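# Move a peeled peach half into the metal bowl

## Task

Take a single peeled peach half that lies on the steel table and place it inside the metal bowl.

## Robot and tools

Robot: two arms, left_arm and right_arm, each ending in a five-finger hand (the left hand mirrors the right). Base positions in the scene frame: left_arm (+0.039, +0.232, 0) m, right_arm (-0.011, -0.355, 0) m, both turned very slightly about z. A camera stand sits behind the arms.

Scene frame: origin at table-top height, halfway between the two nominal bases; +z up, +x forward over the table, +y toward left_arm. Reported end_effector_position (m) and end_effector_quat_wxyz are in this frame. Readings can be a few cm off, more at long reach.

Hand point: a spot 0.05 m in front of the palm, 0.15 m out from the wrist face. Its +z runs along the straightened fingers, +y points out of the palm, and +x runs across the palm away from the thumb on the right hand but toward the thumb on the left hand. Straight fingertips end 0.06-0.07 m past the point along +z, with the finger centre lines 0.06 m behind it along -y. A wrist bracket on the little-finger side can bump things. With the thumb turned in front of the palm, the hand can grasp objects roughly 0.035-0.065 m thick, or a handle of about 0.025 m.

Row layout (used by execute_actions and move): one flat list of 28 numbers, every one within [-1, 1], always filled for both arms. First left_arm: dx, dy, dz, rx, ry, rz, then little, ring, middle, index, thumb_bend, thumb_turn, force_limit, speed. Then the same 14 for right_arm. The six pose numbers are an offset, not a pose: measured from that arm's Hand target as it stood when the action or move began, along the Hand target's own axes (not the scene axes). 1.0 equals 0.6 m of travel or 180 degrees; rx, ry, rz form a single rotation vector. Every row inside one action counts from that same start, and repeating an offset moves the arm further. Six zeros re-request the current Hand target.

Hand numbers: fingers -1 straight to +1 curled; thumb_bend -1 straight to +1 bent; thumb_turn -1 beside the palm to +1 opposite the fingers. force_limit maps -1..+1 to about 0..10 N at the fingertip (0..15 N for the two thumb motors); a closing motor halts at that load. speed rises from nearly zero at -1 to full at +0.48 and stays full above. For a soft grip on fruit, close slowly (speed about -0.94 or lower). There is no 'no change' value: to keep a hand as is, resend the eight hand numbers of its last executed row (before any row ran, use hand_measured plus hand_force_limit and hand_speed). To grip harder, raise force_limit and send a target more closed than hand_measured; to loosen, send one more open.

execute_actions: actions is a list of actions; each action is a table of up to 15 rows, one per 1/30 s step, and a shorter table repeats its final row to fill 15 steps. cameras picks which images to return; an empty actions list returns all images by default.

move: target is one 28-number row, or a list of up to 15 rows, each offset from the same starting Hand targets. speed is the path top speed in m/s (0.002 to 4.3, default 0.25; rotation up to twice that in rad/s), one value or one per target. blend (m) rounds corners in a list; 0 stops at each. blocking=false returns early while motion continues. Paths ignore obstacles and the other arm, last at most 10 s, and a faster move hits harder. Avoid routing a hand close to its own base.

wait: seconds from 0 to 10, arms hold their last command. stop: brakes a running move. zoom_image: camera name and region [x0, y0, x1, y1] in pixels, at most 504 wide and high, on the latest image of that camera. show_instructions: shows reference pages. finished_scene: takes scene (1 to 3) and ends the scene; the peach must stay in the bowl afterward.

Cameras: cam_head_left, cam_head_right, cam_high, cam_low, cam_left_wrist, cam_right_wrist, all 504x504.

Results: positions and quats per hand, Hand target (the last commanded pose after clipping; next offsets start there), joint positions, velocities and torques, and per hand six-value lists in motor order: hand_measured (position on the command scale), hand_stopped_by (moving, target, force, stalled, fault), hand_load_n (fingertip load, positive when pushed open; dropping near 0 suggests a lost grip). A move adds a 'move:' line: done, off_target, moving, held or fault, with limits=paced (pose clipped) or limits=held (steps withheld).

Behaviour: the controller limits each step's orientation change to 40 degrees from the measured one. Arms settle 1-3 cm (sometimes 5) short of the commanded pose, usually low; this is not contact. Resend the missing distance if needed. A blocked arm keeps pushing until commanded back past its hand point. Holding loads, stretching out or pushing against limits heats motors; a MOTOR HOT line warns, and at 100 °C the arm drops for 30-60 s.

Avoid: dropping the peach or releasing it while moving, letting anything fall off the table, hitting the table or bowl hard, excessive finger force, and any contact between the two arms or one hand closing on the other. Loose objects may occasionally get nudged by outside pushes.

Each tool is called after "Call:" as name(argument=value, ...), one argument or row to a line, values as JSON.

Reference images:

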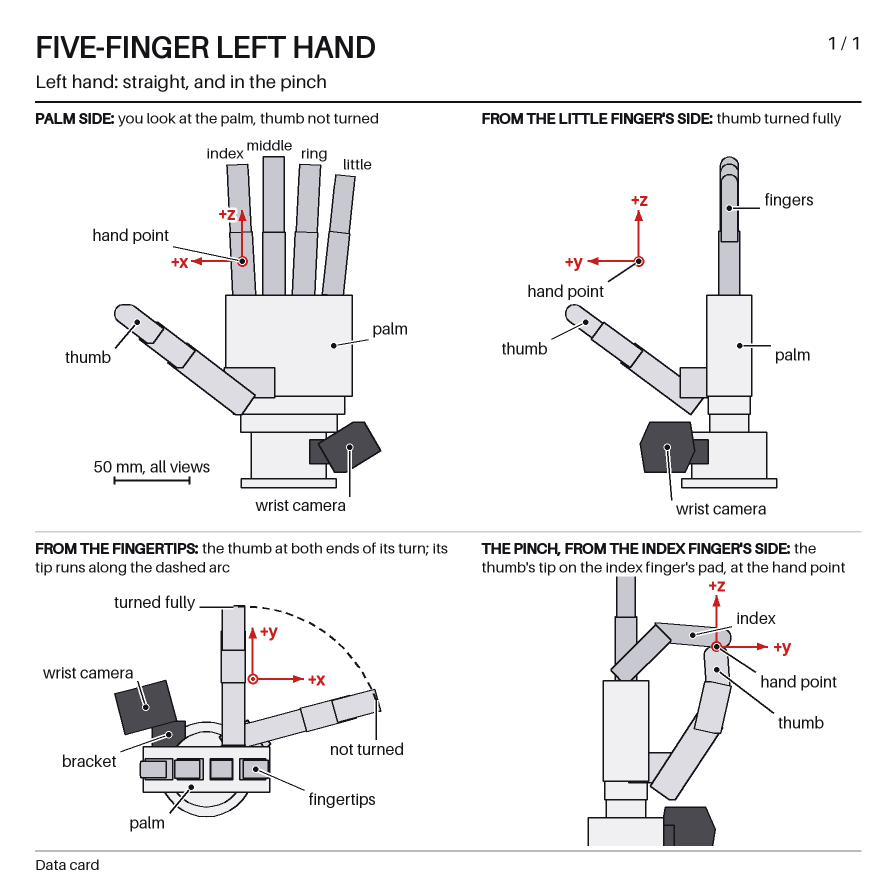

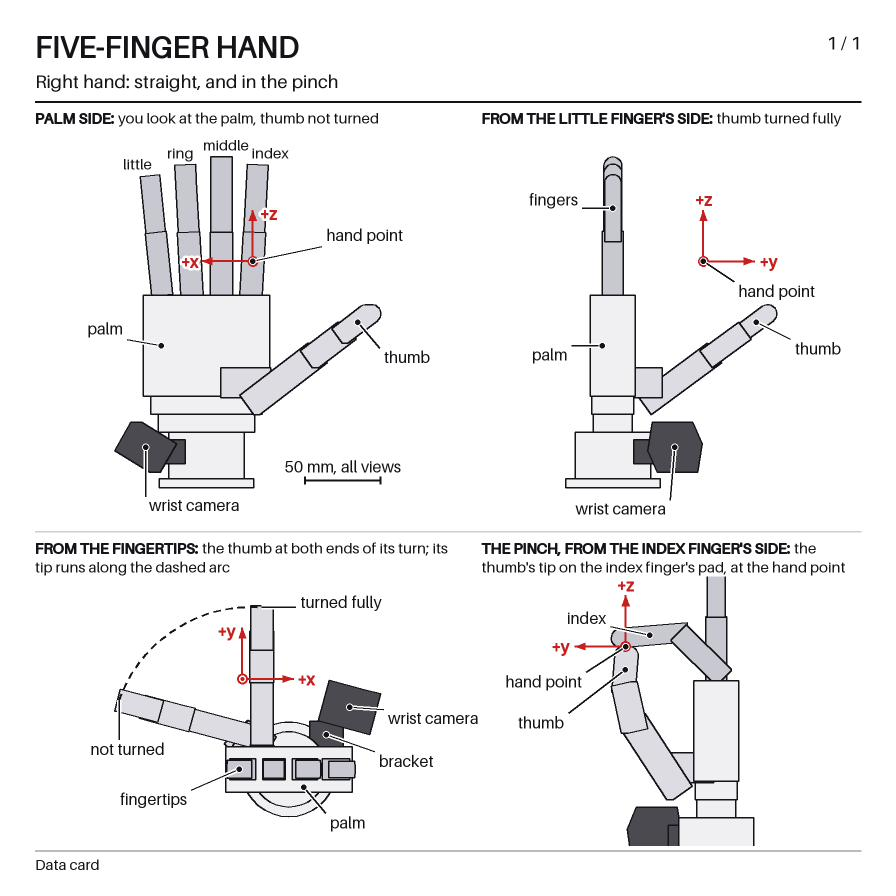

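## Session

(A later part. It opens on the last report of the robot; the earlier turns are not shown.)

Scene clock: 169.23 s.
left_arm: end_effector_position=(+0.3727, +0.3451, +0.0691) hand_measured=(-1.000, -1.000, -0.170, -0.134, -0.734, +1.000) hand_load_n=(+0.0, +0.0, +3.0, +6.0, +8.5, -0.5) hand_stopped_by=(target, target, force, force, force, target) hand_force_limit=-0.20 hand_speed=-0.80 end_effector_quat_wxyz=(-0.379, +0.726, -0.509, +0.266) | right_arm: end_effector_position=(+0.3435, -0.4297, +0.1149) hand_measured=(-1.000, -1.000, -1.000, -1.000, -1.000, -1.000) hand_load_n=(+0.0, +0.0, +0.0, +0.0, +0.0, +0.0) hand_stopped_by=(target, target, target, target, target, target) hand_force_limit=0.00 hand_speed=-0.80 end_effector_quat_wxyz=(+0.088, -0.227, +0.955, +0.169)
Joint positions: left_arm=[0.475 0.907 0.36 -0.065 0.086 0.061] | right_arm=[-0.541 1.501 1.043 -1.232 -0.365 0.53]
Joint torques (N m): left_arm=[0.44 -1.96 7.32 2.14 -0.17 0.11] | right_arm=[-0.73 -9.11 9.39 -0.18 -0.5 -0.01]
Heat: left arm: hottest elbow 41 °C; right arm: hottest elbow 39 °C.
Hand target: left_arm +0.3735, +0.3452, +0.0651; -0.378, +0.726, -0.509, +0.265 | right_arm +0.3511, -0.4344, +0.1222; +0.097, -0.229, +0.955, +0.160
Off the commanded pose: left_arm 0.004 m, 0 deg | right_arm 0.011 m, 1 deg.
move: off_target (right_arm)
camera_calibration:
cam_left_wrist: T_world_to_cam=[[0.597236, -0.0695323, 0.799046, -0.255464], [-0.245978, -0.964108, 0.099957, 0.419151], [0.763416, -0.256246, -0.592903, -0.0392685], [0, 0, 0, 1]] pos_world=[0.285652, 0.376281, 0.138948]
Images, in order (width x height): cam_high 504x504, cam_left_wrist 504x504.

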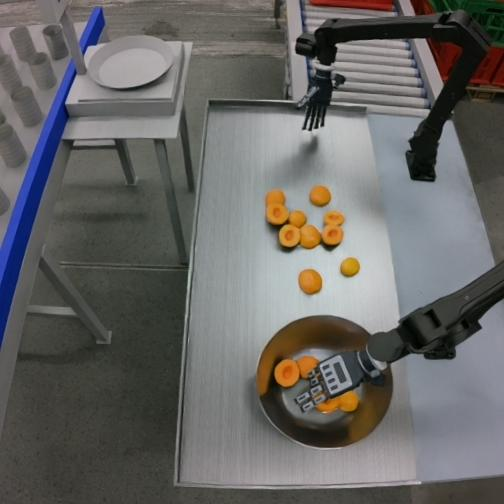

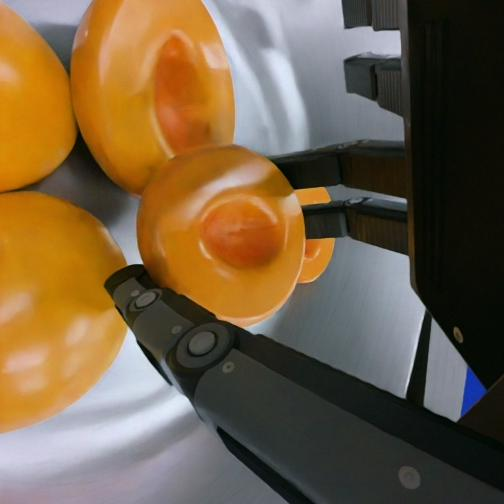

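Call:
move(
  target=[0,0,0,0,0,0,-1,-1,-0.45,-0.45,-0.95,1,-0.2,-0.5, 0,0,0,0,0,0,-1,-1,-1,-1,-1,-1,0,-0.8],
  speed=0.1,
  cameras=["cam_left_wrist","cam_high"],
)

Scene clock: 172.07 s.
left_arm: end_effector_position=(+0.3733, +0.3454, +0.0697) hand_measured=(-1.000, -1.000, -0.450, -0.450, -0.950, +1.000) hand_load_n=(+0.0, +0.0, +0.0, +0.0, +0.0, +0.0) hand_stopped_by=(target, target, target, target, target, target) hand_force_limit=-0.20 hand_speed=-0.50 end_effector_quat_wxyz=(-0.380, +0.725, -0.509, +0.266) | right_arm: end_effector_position=(+0.3435, -0.4297, +0.1149) hand_measured=(-1.000, -1.000, -1.000, -1.000, -1.000, -1.000) hand_load_n=(+0.0, +0.0, +0.0, +0.0, +0.0, +0.0) hand_stopped_by=(target, target, target, target, target, target) hand_force_limit=0.00 hand_speed=-0.80 end_effector_quat_wxyz=(+0.088, -0.227, +0.955, +0.169)
Joint positions: left_arm=[0.475 0.907 0.36 -0.061 0.086 0.061] | right_arm=[-0.541 1.501 1.043 -1.232 -0.365 0.53]
Joint torques (N m): left_arm=[0.44 -2.02 7.34 2.04 -0.17 0.12] | right_arm=[-0.97 -9.11 9.35 -0.25 -0.49 -0.01]
Heat: left arm: hottest elbow 41 °C; right arm: hottest elbow 39 °C.
Hand target: left_arm +0.3736, +0.3452, +0.0650; -0.378, +0.727, -0.509, +0.265 | right_arm +0.3511, -0.4344, +0.1222; +0.097, -0.229, +0.955, +0.160
Off the commanded pose: left_arm 0.005 m, 0 deg | right_arm 0.011 m, 1 deg.
move: off_target (right_arm)
camera_calibration:
cam_left_wrist: T_world_to_cam=[[0.594754, -0.07066, 0.800797, -0.255171], [-0.246176, -0.964283, 0.0977501, 0.419853], [0.765288, -0.255274, -0.590906, -0.0405393], [0, 0, 0, 1]] pos_world=[0.286146, 0.376478, 0.139345]
Images, in order (width x height): cam_high 504x504, cam_left_wrist 504x504.

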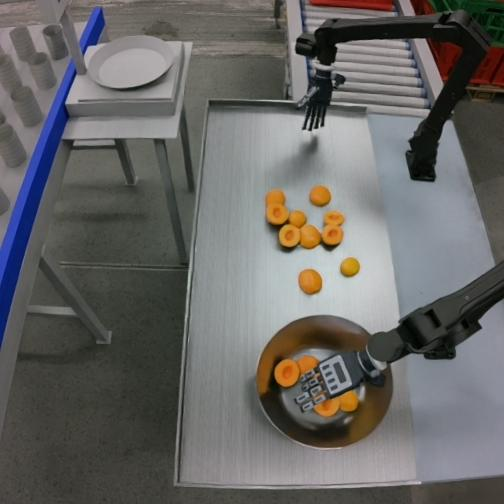

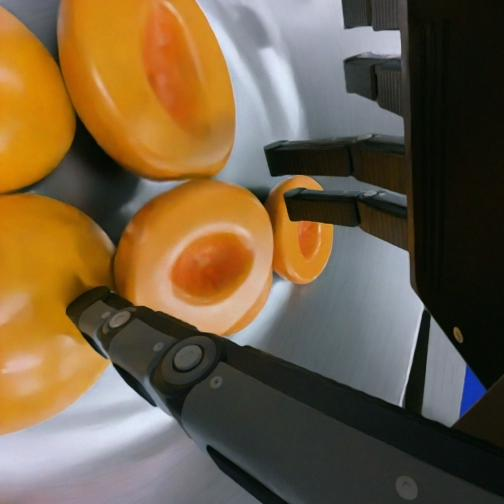

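Call:
move(
  target=[0,-0.164,-0.1147,0,0,0,-1,-1,-0.45,-0.45,-0.95,1,-0.2,-0.5, 0,0,0,0,0,0,-1,-1,-1,-1,-1,-1,0,-0.8],
  speed=0.2,
  cameras=["cam_left_wrist","cam_high","cam_head_left","cam_head_right"],
)

Scene clock: 175.77 s.
left_arm: end_effector_position=(+0.3626, +0.3402, +0.1559) hand_measured=(-1.000, -1.000, -0.450, -0.450, -0.950, +1.000) hand_load_n=(+0.0, +0.0, +0.0, +0.0, +0.0, +0.0) hand_stopped_by=(target, target, target, target, target, target) hand_force_limit=-0.20 hand_speed=-0.50 end_effector_quat_wxyz=(-0.359, +0.736, -0.515, +0.254) | right_arm: end_effector_position=(+0.3435, -0.4297, +0.1149) hand_measured=(-1.000, -1.000, -1.000, -1.000, -1.000, -1.000) hand_load_n=(+0.0, +0.0, +0.0, +0.0, +0.0, +0.0) hand_stopped_by=(target, target, target, target, target, target) hand_force_limit=0.00 hand_speed=-0.80 end_effector_quat_wxyz=(+0.088, -0.227, +0.955, +0.169)
Joint positions: left_arm=[0.475 0.755 0.567 -0.475 0.086 0.061] | right_arm=[-0.541 1.501 1.043 -1.232 -0.365 0.53]
Joint torques (N m): left_arm=[0.44 -3.14 12.41 1.14 -0.15 0.11] | right_arm=[-0.79 -9.17 9.36 -0.12 -0.5 -0.02]
Heat: left arm: hottest elbow 42 °C; right arm: hottest elbow 39 °C.
Hand target: left_arm +0.3735, +0.3452, +0.1850; -0.378, +0.727, -0.509, +0.265 | right_arm +0.3511, -0.4344, +0.1222; +0.097, -0.229, +0.955, +0.160
Off the commanded pose: left_arm 0.032 m, 3 deg | right_arm 0.011 m, 1 deg.
move: off_target (left_arm, right_arm)
camera_calibration:
cam_left_wrist: T_world_to_cam=[[0.634114, -0.0515436, 0.77152, -0.334403], [-0.240457, -0.961449, 0.133399, 0.39516], [0.734902, -0.270108, -0.622062, 0.0382687], [0, 0, 0, 1]] pos_world=[0.278945, 0.373026, 0.22909]
Images, in order (width x height): cam_head_left 504x504, cam_head_right 504x504, cam_high 504x504, cam_left_wrist 504x504.

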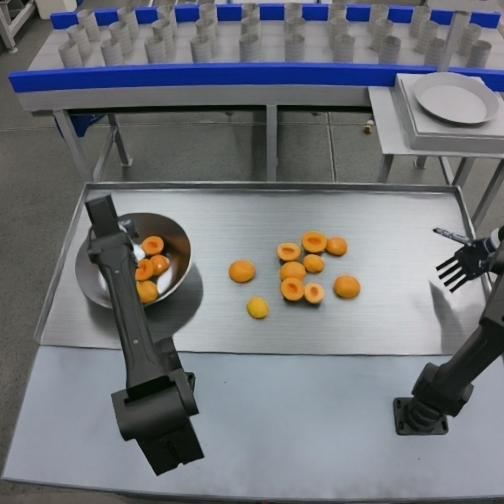

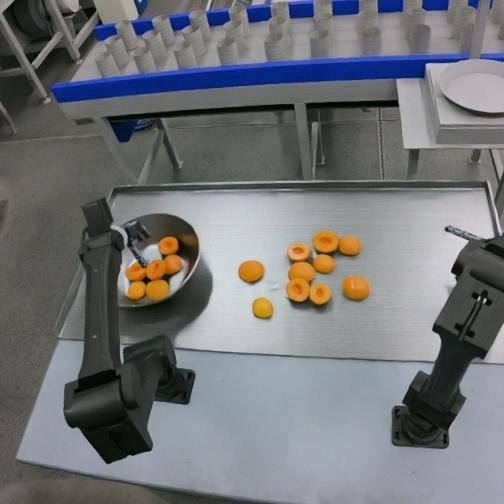

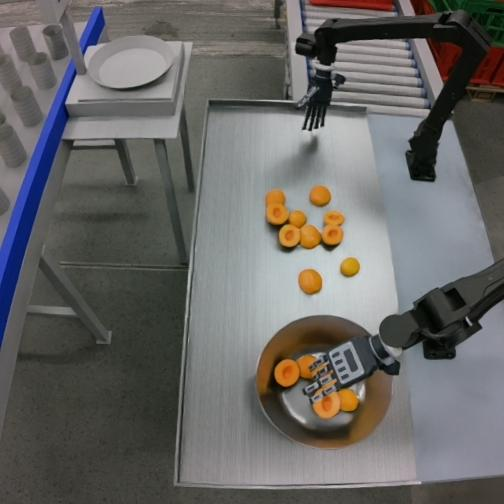

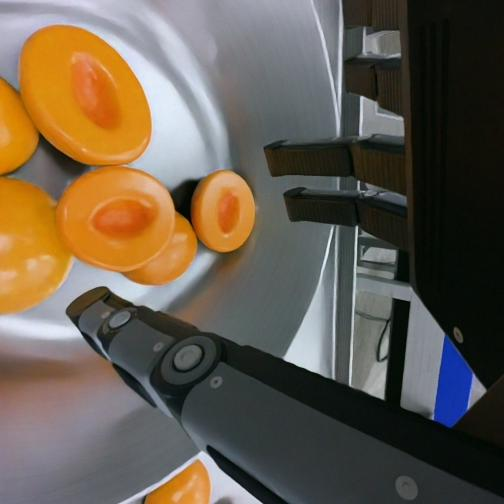

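Call:
finished_scene(
  scene=1,
)

The scene is finished: the task was done.


## Next scene

The same job, from a new start.

Reference images:

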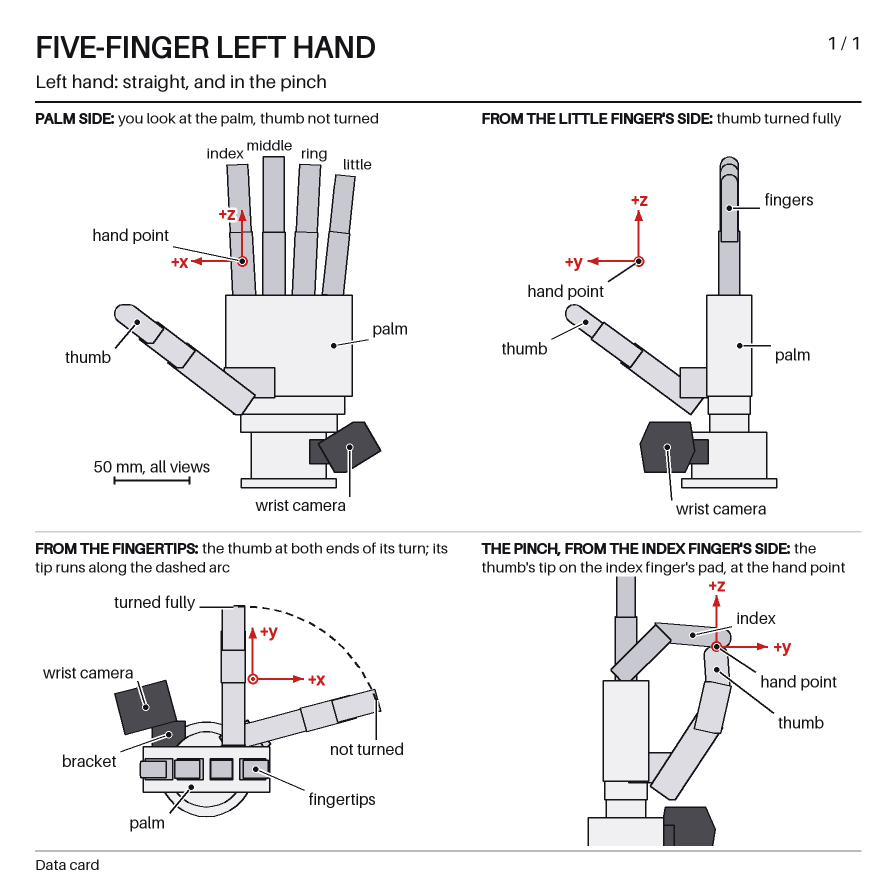

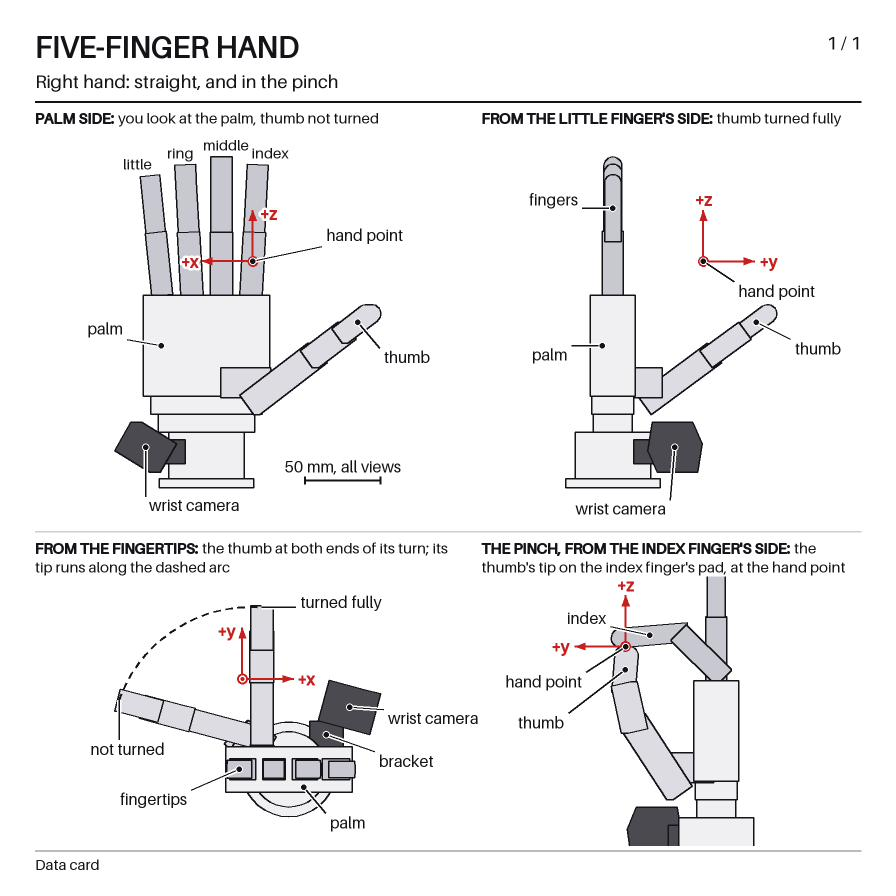

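Call:
execute_actions(
  actions=[],
)

Call:
zoom_image(
  camera="cam_head_left",
  region=[60, 180, 480, 360],
)

Call:
zoom_image(
  camera="cam_left_wrist",
  region=[0, 0, 504, 504],
)

Call:
zoom_image(
  camera="cam_high",
  region=[170, 90, 420, 480],
)

Scene clock: 0.00 s.
left_arm: end_effector_position=(+0.3886, +0.0388, +0.2004) hand_measured=(-1.000, -1.000, -1.000, -1.000, -1.000, -1.000) hand_load_n=(+0.0, +0.0, +0.0, +0.0, +0.0, +0.0) hand_stopped_by=(target, target, target, target, target, target) hand_force_limit=0.00 hand_speed=-0.80 end_effector_quat_wxyz=(-0.263, +0.598, -0.487, +0.580) | right_arm: end_effector_position=(+0.2725, -0.3144, +0.1832) hand_measured=(-1.000, -1.000, -1.000, -1.000, -1.000, -1.000) hand_load_n=(+0.0, +0.0, +0.0, +0.0, +0.0, +0.0) hand_stopped_by=(target, target, target, target, target, target) hand_force_limit=0.00 hand_speed=-0.80 end_effector_quat_wxyz=(-0.094, -0.519, +0.779, -0.340)
Joint positions: left_arm=[-0.442 0.716 0.342 0.181 -0.203 -0.501] | right_arm=[0.429 1.175 1.012 -1.495 0.716 0.846]
Joint velocities: within noise
Joint torques (N m): no reading
Heat: left arm: hottest elbow 31 °C; right arm: hottest elbow 30 °C.
Hand target: left_arm +0.3931, +0.0365, +0.2143; -0.265, +0.593, -0.481, +0.589 | right_arm +0.2798, -0.3112, +0.1922; -0.081, -0.515, +0.782, -0.342
camera_calibration:
cam_left_wrist: T_world_to_cam=[[0.211836, 0.139565, 0.967289, -0.283232], [-0.676621, -0.693239, 0.248203, 0.241734], [0.705202, -0.707066, -0.0524203, -0.120298], [0, 0, 0, 1]] pos_world=[0.308395, 0.122051, 0.207662]
cam_right_wrist: T_world_to_cam=[[-0.968335, 0.0368716, -0.246916, 0.319683], [0.0594597, 0.994634, -0.084657, 0.304828], [0.24247, -0.096658, -0.965332, 0.192561], [0, 0, 0, 1]] pos_world=[0.244745, -0.296367, 0.290626]

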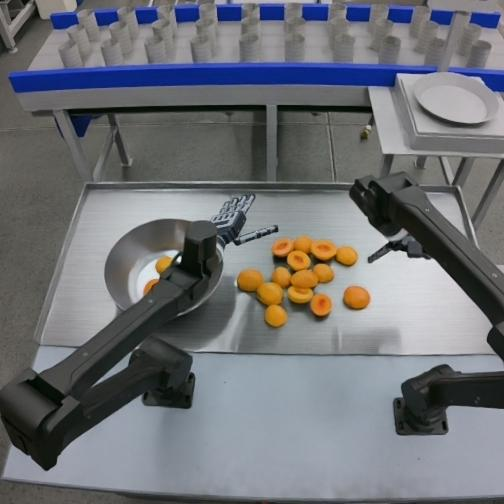

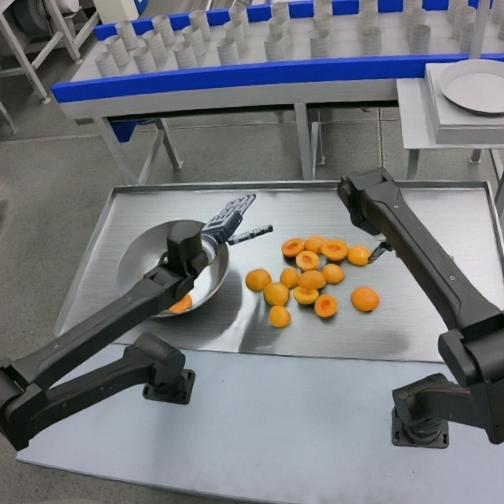

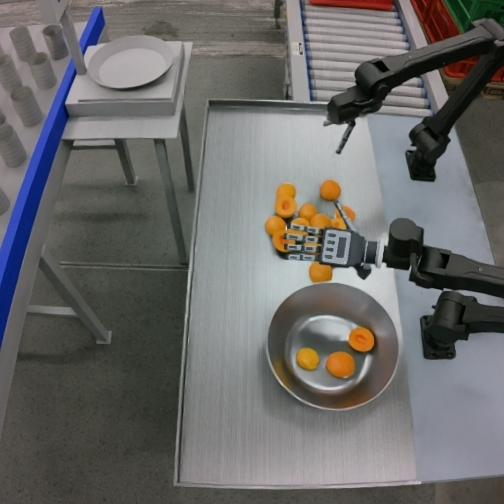

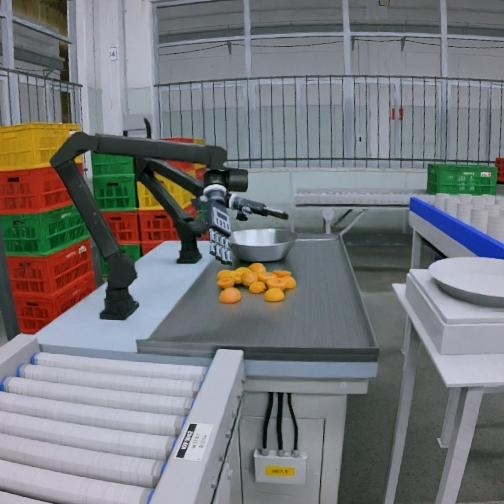

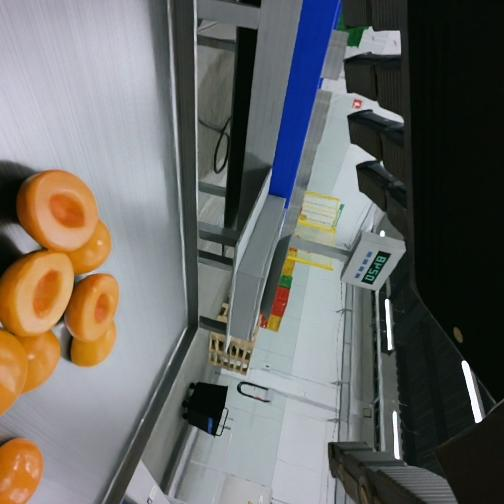

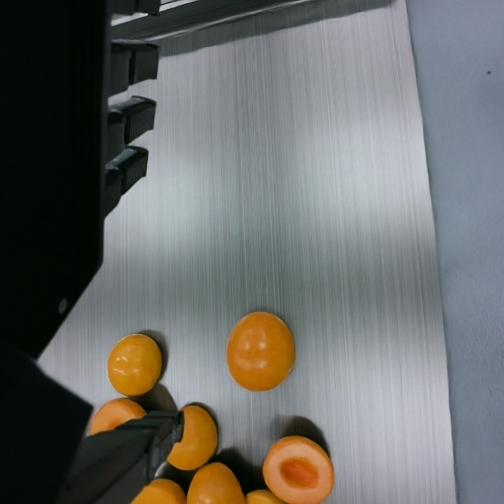

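Scaled by 1.200 from the camera's 504x504 image, which has a finer 720x720 frame.

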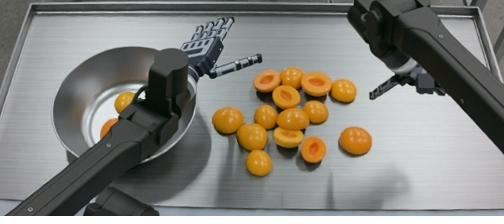

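Scaled by 1.000.

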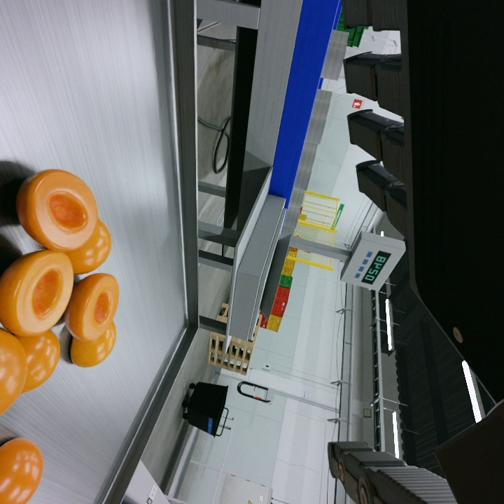

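Scaled by 1.292 from the camera's 504x504 image, which has a finer 720x720 frame.

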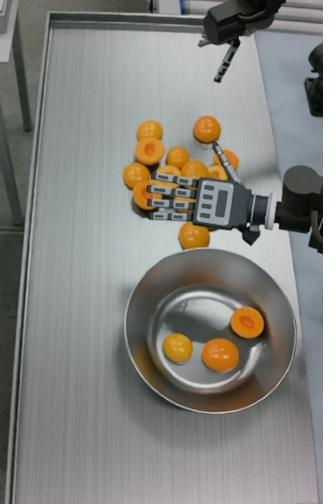

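Call:
move(
  target=[0.0305,0.1977,0.1777,-0.1258,-0.0827,0.1248,-1,-1,-0.5,-0.5,-0.9,1,-0.2,0.2, 0,0,0,0,0,0,-1,-1,-1,-1,-1,-1,0,-0.8],
  speed=0.3,
  cameras=["cam_left_wrist","cam_head_right"],
)

Scene clock: 13.83 s.
left_arm: end_effector_position=(+0.4520, -0.0388, +0.0905) hand_measured=(-1.000, -1.000, -0.500, -0.500, -0.900, +1.000) hand_load_n=(+0.0, +0.0, +0.0, +0.0, +0.0, +0.0) hand_stopped_by=(target, target, target, target, target, target) hand_force_limit=-0.20 hand_speed=0.20 end_effector_quat_wxyz=(-0.311, +0.607, -0.650, +0.335) | right_arm: end_effector_position=(+0.2725, -0.3144, +0.1832) hand_measured=(-1.000, -1.000, -1.000, -1.000, -1.000, -1.000) hand_load_n=(+0.0, +0.0, +0.0, +0.0, +0.0, +0.0) hand_stopped_by=(target, target, target, target, target, target) hand_force_limit=0.00 hand_speed=-0.80 end_effector_quat_wxyz=(-0.094, -0.519, +0.779, -0.340)
Joint positions: left_arm=[-0.644 1.338 0.744 -0.118 -0.474 -0.377] | right_arm=[0.429 1.175 1.012 -1.495 0.716 0.846]
Joint torques (N m): left_arm=[-0.38 -7.41 10.4 0.95 -0.47 0.24] | right_arm=[-0.67 -5.13 10.59 -0.1 0.57 -0.03]
Heat: left arm: hottest elbow 34 °C; right arm: hottest elbow 31 °C.
Hand target: left_arm +0.4615, -0.0538, +0.1005; -0.313, +0.599, -0.653, +0.342 | right_arm +0.2798, -0.3112, +0.1922; -0.081, -0.515, +0.782, -0.342
Off the commanded pose: left_arm 0.020 m, 1 deg | right_arm 0.012 m, 2 deg.
move: off_target (left_arm, right_arm)
camera_calibration:
cam_left_wrist: T_world_to_cam=[[0.527705, -0.304915, 0.792814, -0.323731], [-0.614079, -0.781813, 0.108053, 0.239133], [0.586886, -0.54387, -0.599808, -0.116306], [0, 0, 0, 1]] pos_world=[0.385939, 0.0249913, 0.161058]
Images, in order (width x height): cam_head_right 504x504, cam_left_wrist 504x504.

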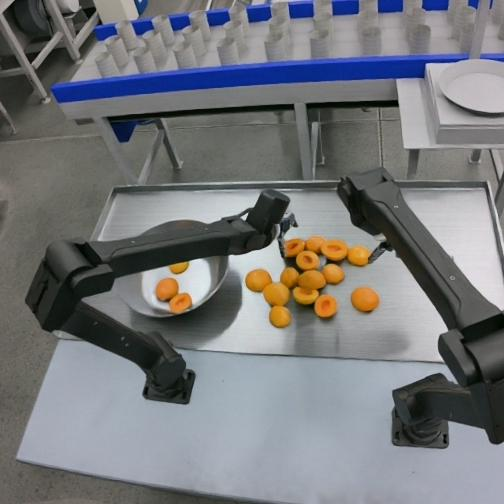

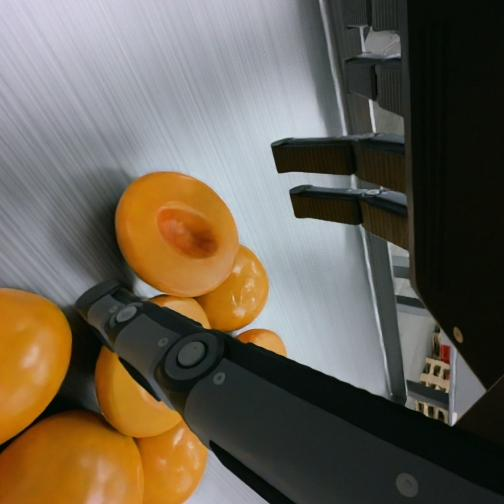

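Call:
move(
  target=[0.0152,0.0998,0.0737,0,0,0,-1,-1,-0.5,-0.5,-0.85,1,-0.2,0.2, 0,0,0,0,0,0,-1,-1,-1,-1,-1,-1,0,-0.8],
  speed=0.12,
  cameras=["cam_left_wrist"],
)

Scene clock: 24.53 s.
left_arm: end_effector_position=(+0.4675, -0.0567, +0.0353) hand_measured=(-1.000, -1.000, -0.500, -0.500, -0.850, +1.000) hand_load_n=(+0.0, -0.5, +0.0, +0.0, +0.5, +0.0) hand_stopped_by=(target, target, target, target, target, target) hand_force_limit=-0.20 hand_speed=0.20 end_effector_quat_wxyz=(-0.316, +0.603, -0.647, +0.343) | right_arm: end_effector_position=(+0.2725, -0.3144, +0.1832) hand_measured=(-1.000, -1.000, -1.000, -1.000, -1.000, -1.000) hand_load_n=(+0.0, +0.0, +0.0, +0.0, +0.0, +0.0) hand_stopped_by=(target, target, target, target, target, target) hand_force_limit=0.00 hand_speed=-0.80 end_effector_quat_wxyz=(-0.094, -0.519, +0.779, -0.340)
Joint positions: left_arm=[-0.658 1.51 0.723 0.094 -0.486 -0.377] | right_arm=[0.429 1.175 1.012 -1.495 0.716 0.846]
Joint torques (N m): left_arm=[-0.62 -8.76 5.94 1.94 -0.47 0.11] | right_arm=[-0.97 -5.01 10.65 -0.12 0.57 -0.03]
Heat: left arm: hottest elbow 36 °C; right arm: hottest elbow 32 °C.
Hand target: left_arm +0.4628, -0.0630, +0.0260; -0.313, +0.599, -0.653, +0.341 | right_arm +0.2798, -0.3112, +0.1922; -0.081, -0.515, +0.782, -0.342
Off the commanded pose: left_arm 0.012 m, 1 deg | right_arm 0.012 m, 2 deg.
move: off_target (left_arm, right_arm)
camera_calibration:
cam_left_wrist: T_world_to_cam=[[0.510613, -0.302458, 0.804857, -0.285965], [-0.619334, -0.778696, 0.100288, 0.243468], [0.596406, -0.549683, -0.584934, -0.173535], [0, 0, 0, 1]] pos_world=[0.400303, 0.00770609, 0.104237]
Images, in order (width x height): cam_left_wrist 504x504.

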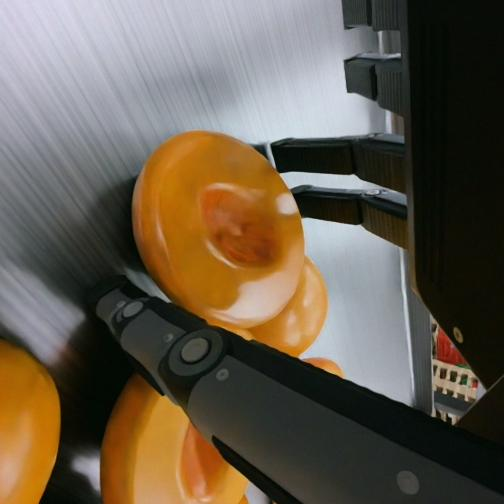

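Call:
move(
  target=[0,0,0,0,0,0,-1,-1,0.4,0.4,0.1,1,-0.2,-0.7, 0,0,0,0,0,0,-1,-1,-1,-1,-1,-1,0,-0.8],
  speed=0.1,
  cameras=["cam_left_wrist"],
)

Scene clock: 27.00 s.
left_arm: end_effector_position=(+0.4695, -0.0573, +0.0372) hand_measured=(-1.000, -1.000, -0.144, -0.090, -0.642, +1.000) hand_load_n=(+0.0, +0.0, +2.0, +8.5, +8.5, -1.5) hand_stopped_by=(target, target, force, force, force, target) hand_force_limit=-0.20 hand_speed=-0.70 end_effector_quat_wxyz=(-0.318, +0.603, -0.644, +0.347) | right_arm: end_effector_position=(+0.2725, -0.3144, +0.1832) hand_measured=(-1.000, -1.000, -1.000, -1.000, -1.000, -1.000) hand_load_n=(+0.0, +0.0, +0.0, +0.0, +0.0, +0.0) hand_stopped_by=(target, target, target, target, target, target) hand_force_limit=0.00 hand_speed=-0.80 end_effector_quat_wxyz=(-0.094, -0.519, +0.779, -0.340)
Joint positions: left_arm=[-0.658 1.51 0.723 0.104 -0.49 -0.377] | right_arm=[0.429 1.175 1.012 -1.495 0.716 0.846]
Joint torques (N m): left_arm=[-0.62 -8.76 5.96 1.5 -0.34 0.12] | right_arm=[-0.67 -5.01 10.59 -0.14 0.55 -0.02]
Heat: left arm: hottest elbow 36 °C; right arm: hottest elbow 32 °C.
Hand target: left_arm +0.4628, -0.0630, +0.0260; -0.313, +0.599, -0.653, +0.341 | right_arm +0.2798, -0.3112, +0.1922; -0.081, -0.515, +0.782, -0.342
Off the commanded pose: left_arm 0.014 m, 1 deg | right_arm 0.012 m, 2 deg.
move: off_target (left_arm, right_arm)
camera_calibration:
cam_left_wrist: T_world_to_cam=[[0.503857, -0.297197, 0.81105, -0.28549], [-0.617933, -0.780095, 0.0980309, 0.243401], [0.603561, -0.550568, -0.576704, -0.177665], [0, 0, 0, 1]] pos_world=[0.401483, 0.0072123, 0.105226]
Images, in order (width x height): cam_left_wrist 504x504.

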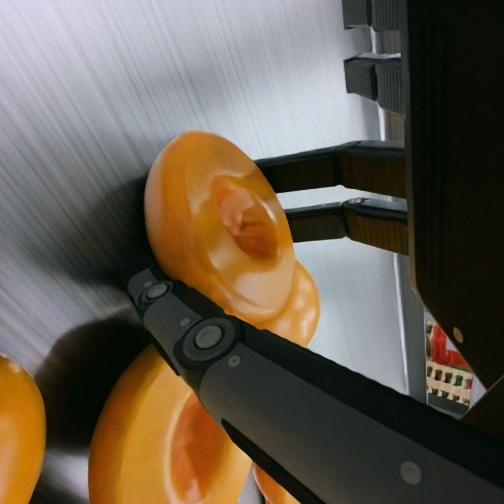

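Call:
move(
  target=[0,-0.1024,-0.0717,0,0,0,-1,-1,0.4,0.4,0.1,1,-0.2,-0.7, 0,0,0,0,0,0,-1,-1,-1,-1,-1,-1,0,-0.8],
  speed=0.08,
  cameras=["cam_left_wrist"],
)

Scene clock: 32.43 s.
left_arm: end_effector_position=(+0.4522, -0.0437, +0.0736) hand_measured=(-1.000, -1.000, -0.144, -0.090, -0.642, +1.000) hand_load_n=(+0.0, +0.0, +1.5, +8.5, +8.0, -1.5) hand_stopped_by=(target, target, force, force, force, target) hand_force_limit=-0.20 hand_speed=-0.70 end_effector_quat_wxyz=(-0.313, +0.605, -0.661, +0.315) | right_arm: end_effector_position=(+0.2725, -0.3144, +0.1832) hand_measured=(-1.000, -1.000, -1.000, -1.000, -1.000, -1.000) hand_load_n=(+0.0, +0.0, +0.0, +0.0, +0.5, +0.0) hand_stopped_by=(target, target, target, target, target, target) hand_force_limit=0.00 hand_speed=-0.80 end_effector_quat_wxyz=(-0.094, -0.519, +0.779, -0.340)
Joint positions: left_arm=[-0.658 1.39 0.762 -0.13 -0.49 -0.378] | right_arm=[0.429 1.175 1.012 -1.495 0.716 0.846]
Joint torques (N m): left_arm=[-0.62 -10.64 10.22 1.01 -0.35 0.11] | right_arm=[-0.79 -5.19 10.67 -0.1 0.57 -0.02]
Heat: left arm: hottest elbow 36 °C; right arm: hottest elbow 33 °C.
Hand target: left_arm +0.4625, -0.0630, +0.1010; +0.313, -0.599, +0.653, -0.341 | right_arm +0.2798, -0.3112, +0.1922; -0.081, -0.515, +0.782, -0.342
Off the commanded pose: left_arm 0.035 m, 3 deg | right_arm 0.012 m, 2 deg.
move: off_target (left_arm, right_arm)
camera_calibration:
cam_left_wrist: T_world_to_cam=[[0.548981, -0.333248, 0.766528, -0.320971], [-0.612281, -0.784618, 0.0973981, 0.237128], [0.568974, -0.5228, -0.634782, -0.117578], [0, 0, 0, 1]] pos_world=[0.388295, 0.0176224, 0.148301]
Images, in order (width x height): cam_left_wrist 504x504.

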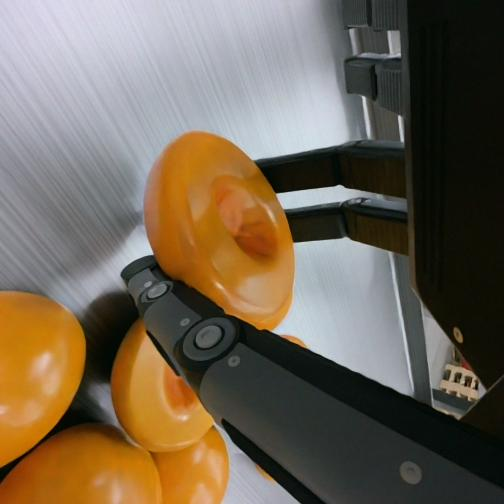

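Call:
move(
  target=[
    [-0.1013,-0.0947,-0.1232,0,0,0,-1,-1,0.4,0.4,0.1,1,-0.2,-0.7, 0,0,0,0,0,0,-1,-1,-1,-1,-1,-1,0,-0.8],
    [-0.4293,-0.025,-0.2808,0,0,0,-1,-1,0.4,0.4,0.1,1,-0.2,-0.7, 0,0,0,0,0,0,-1,-1,-1,-1,-1,-1,0,-0.8],
    [-0.4293,0.1825,-0.1355,0,0,0,-1,-1,0.4,0.4,0.1,1,-0.2,-0.7, 0,0,0,0,0,0,-1,-1,-1,-1,-1,-1,0,-0.8],
  ],
  speed=[0.2,0.25,0.12],
  blend=[0.04,0,0],
  cameras=["cam_left_wrist","cam_high","cam_head_left"],
)

Scene clock: 45.30 s.
left_arm: end_effector_position=(+0.3540, +0.2002, +0.0595) hand_measured=(-1.000, -1.000, -0.144, -0.090, -0.642, +1.000) hand_load_n=(+0.0, +0.0, +1.5, +8.5, +8.0, -2.0) hand_stopped_by=(target, target, force, force, force, target) hand_force_limit=-0.20 hand_speed=-0.70 end_effector_quat_wxyz=(-0.309, +0.598, -0.656, +0.343) | right_arm: end_effector_position=(+0.2725, -0.3144, +0.1832) hand_measured=(-1.000, -1.000, -1.000, -1.000, -1.000, -1.000) hand_load_n=(+0.0, +0.0, +0.0, +0.0, +0.0, +0.0) hand_stopped_by=(target, target, target, target, target, target) hand_force_limit=0.00 hand_speed=-0.80 end_effector_quat_wxyz=(-0.094, -0.519, +0.779, -0.340)
Joint positions: left_arm=[0.084 0.77 0.28 -0.126 0.13 0.086] | right_arm=[0.429 1.175 1.012 -1.495 0.716 0.846]
Joint torques (N m): left_arm=[1.67 -0.79 7.36 2.17 0.06 0.21] | right_arm=[-0.79 -4.89 10.61 -0.05 0.55 -0.03]
Heat: left arm: hottest elbow 37 °C; right arm: hottest elbow 34 °C.
Hand target: left_arm +0.3559, +0.2048, +0.0574; +0.313, -0.599, +0.653, -0.341 | right_arm +0.2798, -0.3112, +0.1922; -0.081, -0.515, +0.782, -0.342
Off the commanded pose: left_arm 0.005 m, 1 deg | right_arm 0.012 m, 2 deg.
move: off_target (right_arm)
camera_calibration:
cam_left_wrist: T_world_to_cam=[[0.512484, -0.314321, 0.799101, -0.167721], [-0.634026, -0.766112, 0.105272, 0.373248], [0.579112, -0.560601, -0.591908, 0.0583097], [0, 0, 0, 1]] pos_world=[0.288836, 0.265921, 0.129247]
Images, in order (width x height): cam_head_left 504x504, cam_high 504x504, cam_left_wrist 504x504.

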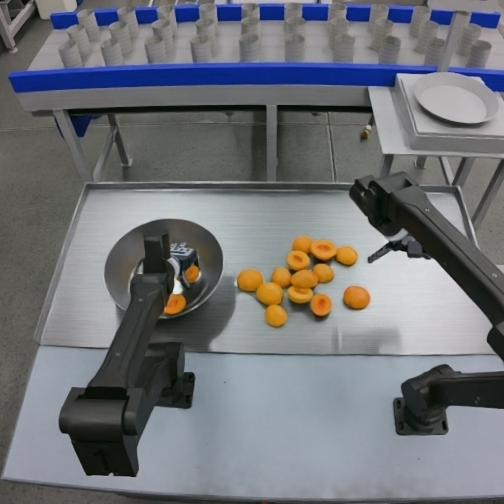

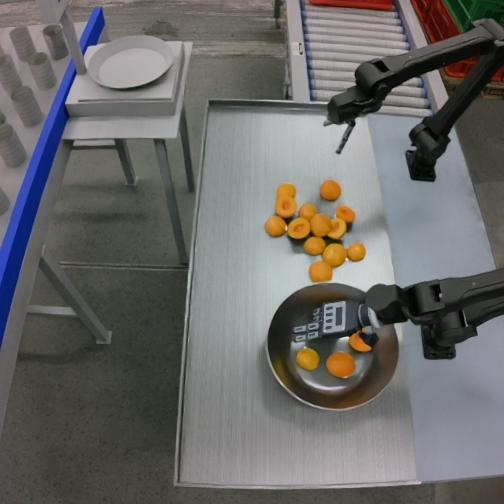

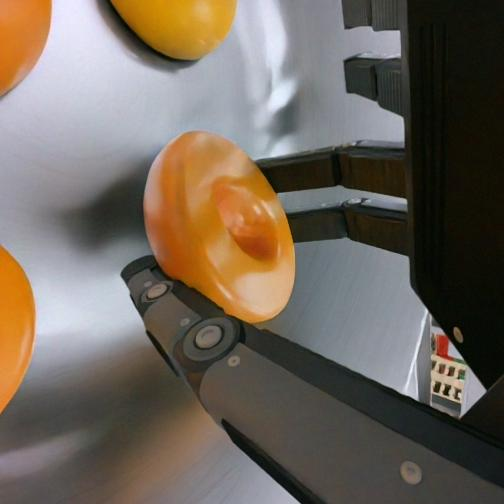

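Call:
move(
  target=[
    [0,0,0,0,0,0,-1,-1,-0.5,-0.5,-0.95,1,-0.2,-0.3, 0,0,0,0,0,0,-1,-1,-1,-1,-1,-1,0,-0.8],
    [0,-0.2,-0.14,0,0,0,-1,-1,-0.5,-0.5,-0.95,1,-0.2,-0.3, 0,0,0,0,0,0,-1,-1,-1,-1,-1,-1,0,-0.8],
  ],
  speed=[0.1,0.2],
  cameras=["cam_left_wrist","cam_high","cam_head_right"],
)

Scene clock: 50.23 s.
left_arm: end_effector_position=(+0.3463, +0.1999, +0.1747) hand_measured=(-1.000, -1.000, -0.500, -0.500, -0.950, +1.000) hand_load_n=(+0.0, +0.0, +0.0, +0.0, +0.0, +0.0) hand_stopped_by=(target, target, target, target, target, target) hand_force_limit=-0.20 hand_speed=-0.30 end_effector_quat_wxyz=(-0.293, +0.606, -0.662, +0.329) | right_arm: end_effector_position=(+0.2725, -0.3144, +0.1832) hand_measured=(-1.000, -1.000, -1.000, -1.000, -1.000, -1.000) hand_load_n=(+0.0, +0.0, +0.0, +0.0, +0.0, +0.0) hand_stopped_by=(target, target, target, target, target, target) hand_force_limit=0.00 hand_speed=-0.80 end_effector_quat_wxyz=(-0.094, -0.519, +0.779, -0.340)
Joint positions: left_arm=[0.084 0.628 0.572 -0.609 0.129 0.086] | right_arm=[0.429 1.175 1.012 -1.495 0.716 0.846]
Joint torques (N m): left_arm=[1.67 -1.9 12.19 1.13 0.04 0.21] | right_arm=[-0.67 -5.25 10.62 -0.08 0.57 -0.02]
Heat: left arm: hottest elbow 38 °C; right arm: hottest elbow 34 °C.
Hand target: left_arm +0.3557, +0.2050, +0.2041; +0.313, -0.599, +0.653, -0.341 | right_arm +0.2798, -0.3112, +0.1922; -0.081, -0.515, +0.782, -0.342
Off the commanded pose: left_arm 0.031 m, 3 deg | right_arm 0.012 m, 2 deg.
move: off_target (left_arm, right_arm)
camera_calibration:
cam_left_wrist: T_world_to_cam=[[0.550739, -0.312094, 0.774134, -0.26528], [-0.627701, -0.766184, 0.137674, 0.348135], [0.550162, -0.561747, -0.617869, 0.145584], [0, 0, 0, 1]] pos_world=[0.28453, 0.265725, 0.247385]
Images, in order (width x height): cam_head_right 504x504, cam_high 504x504, cam_left_wrist 504x504.

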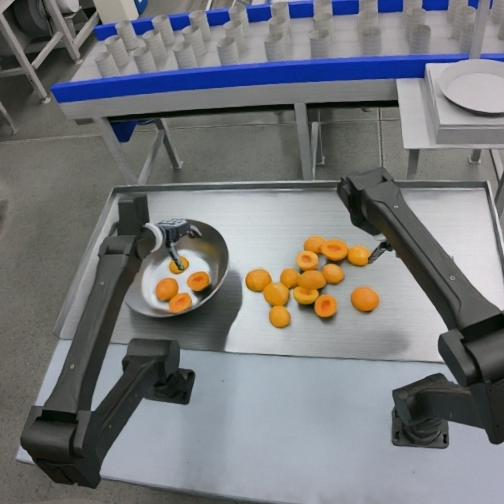

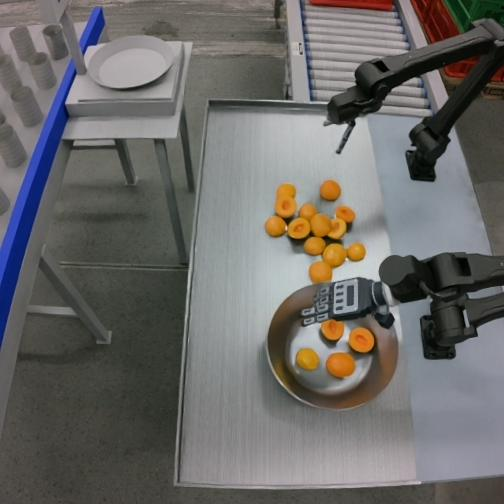

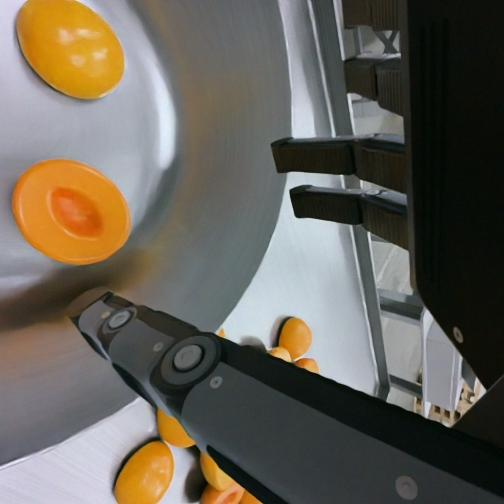

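In the bowl. Next scene.

Call:
finished_scene(
  scene=2,
)

The scene is finished: the task was done.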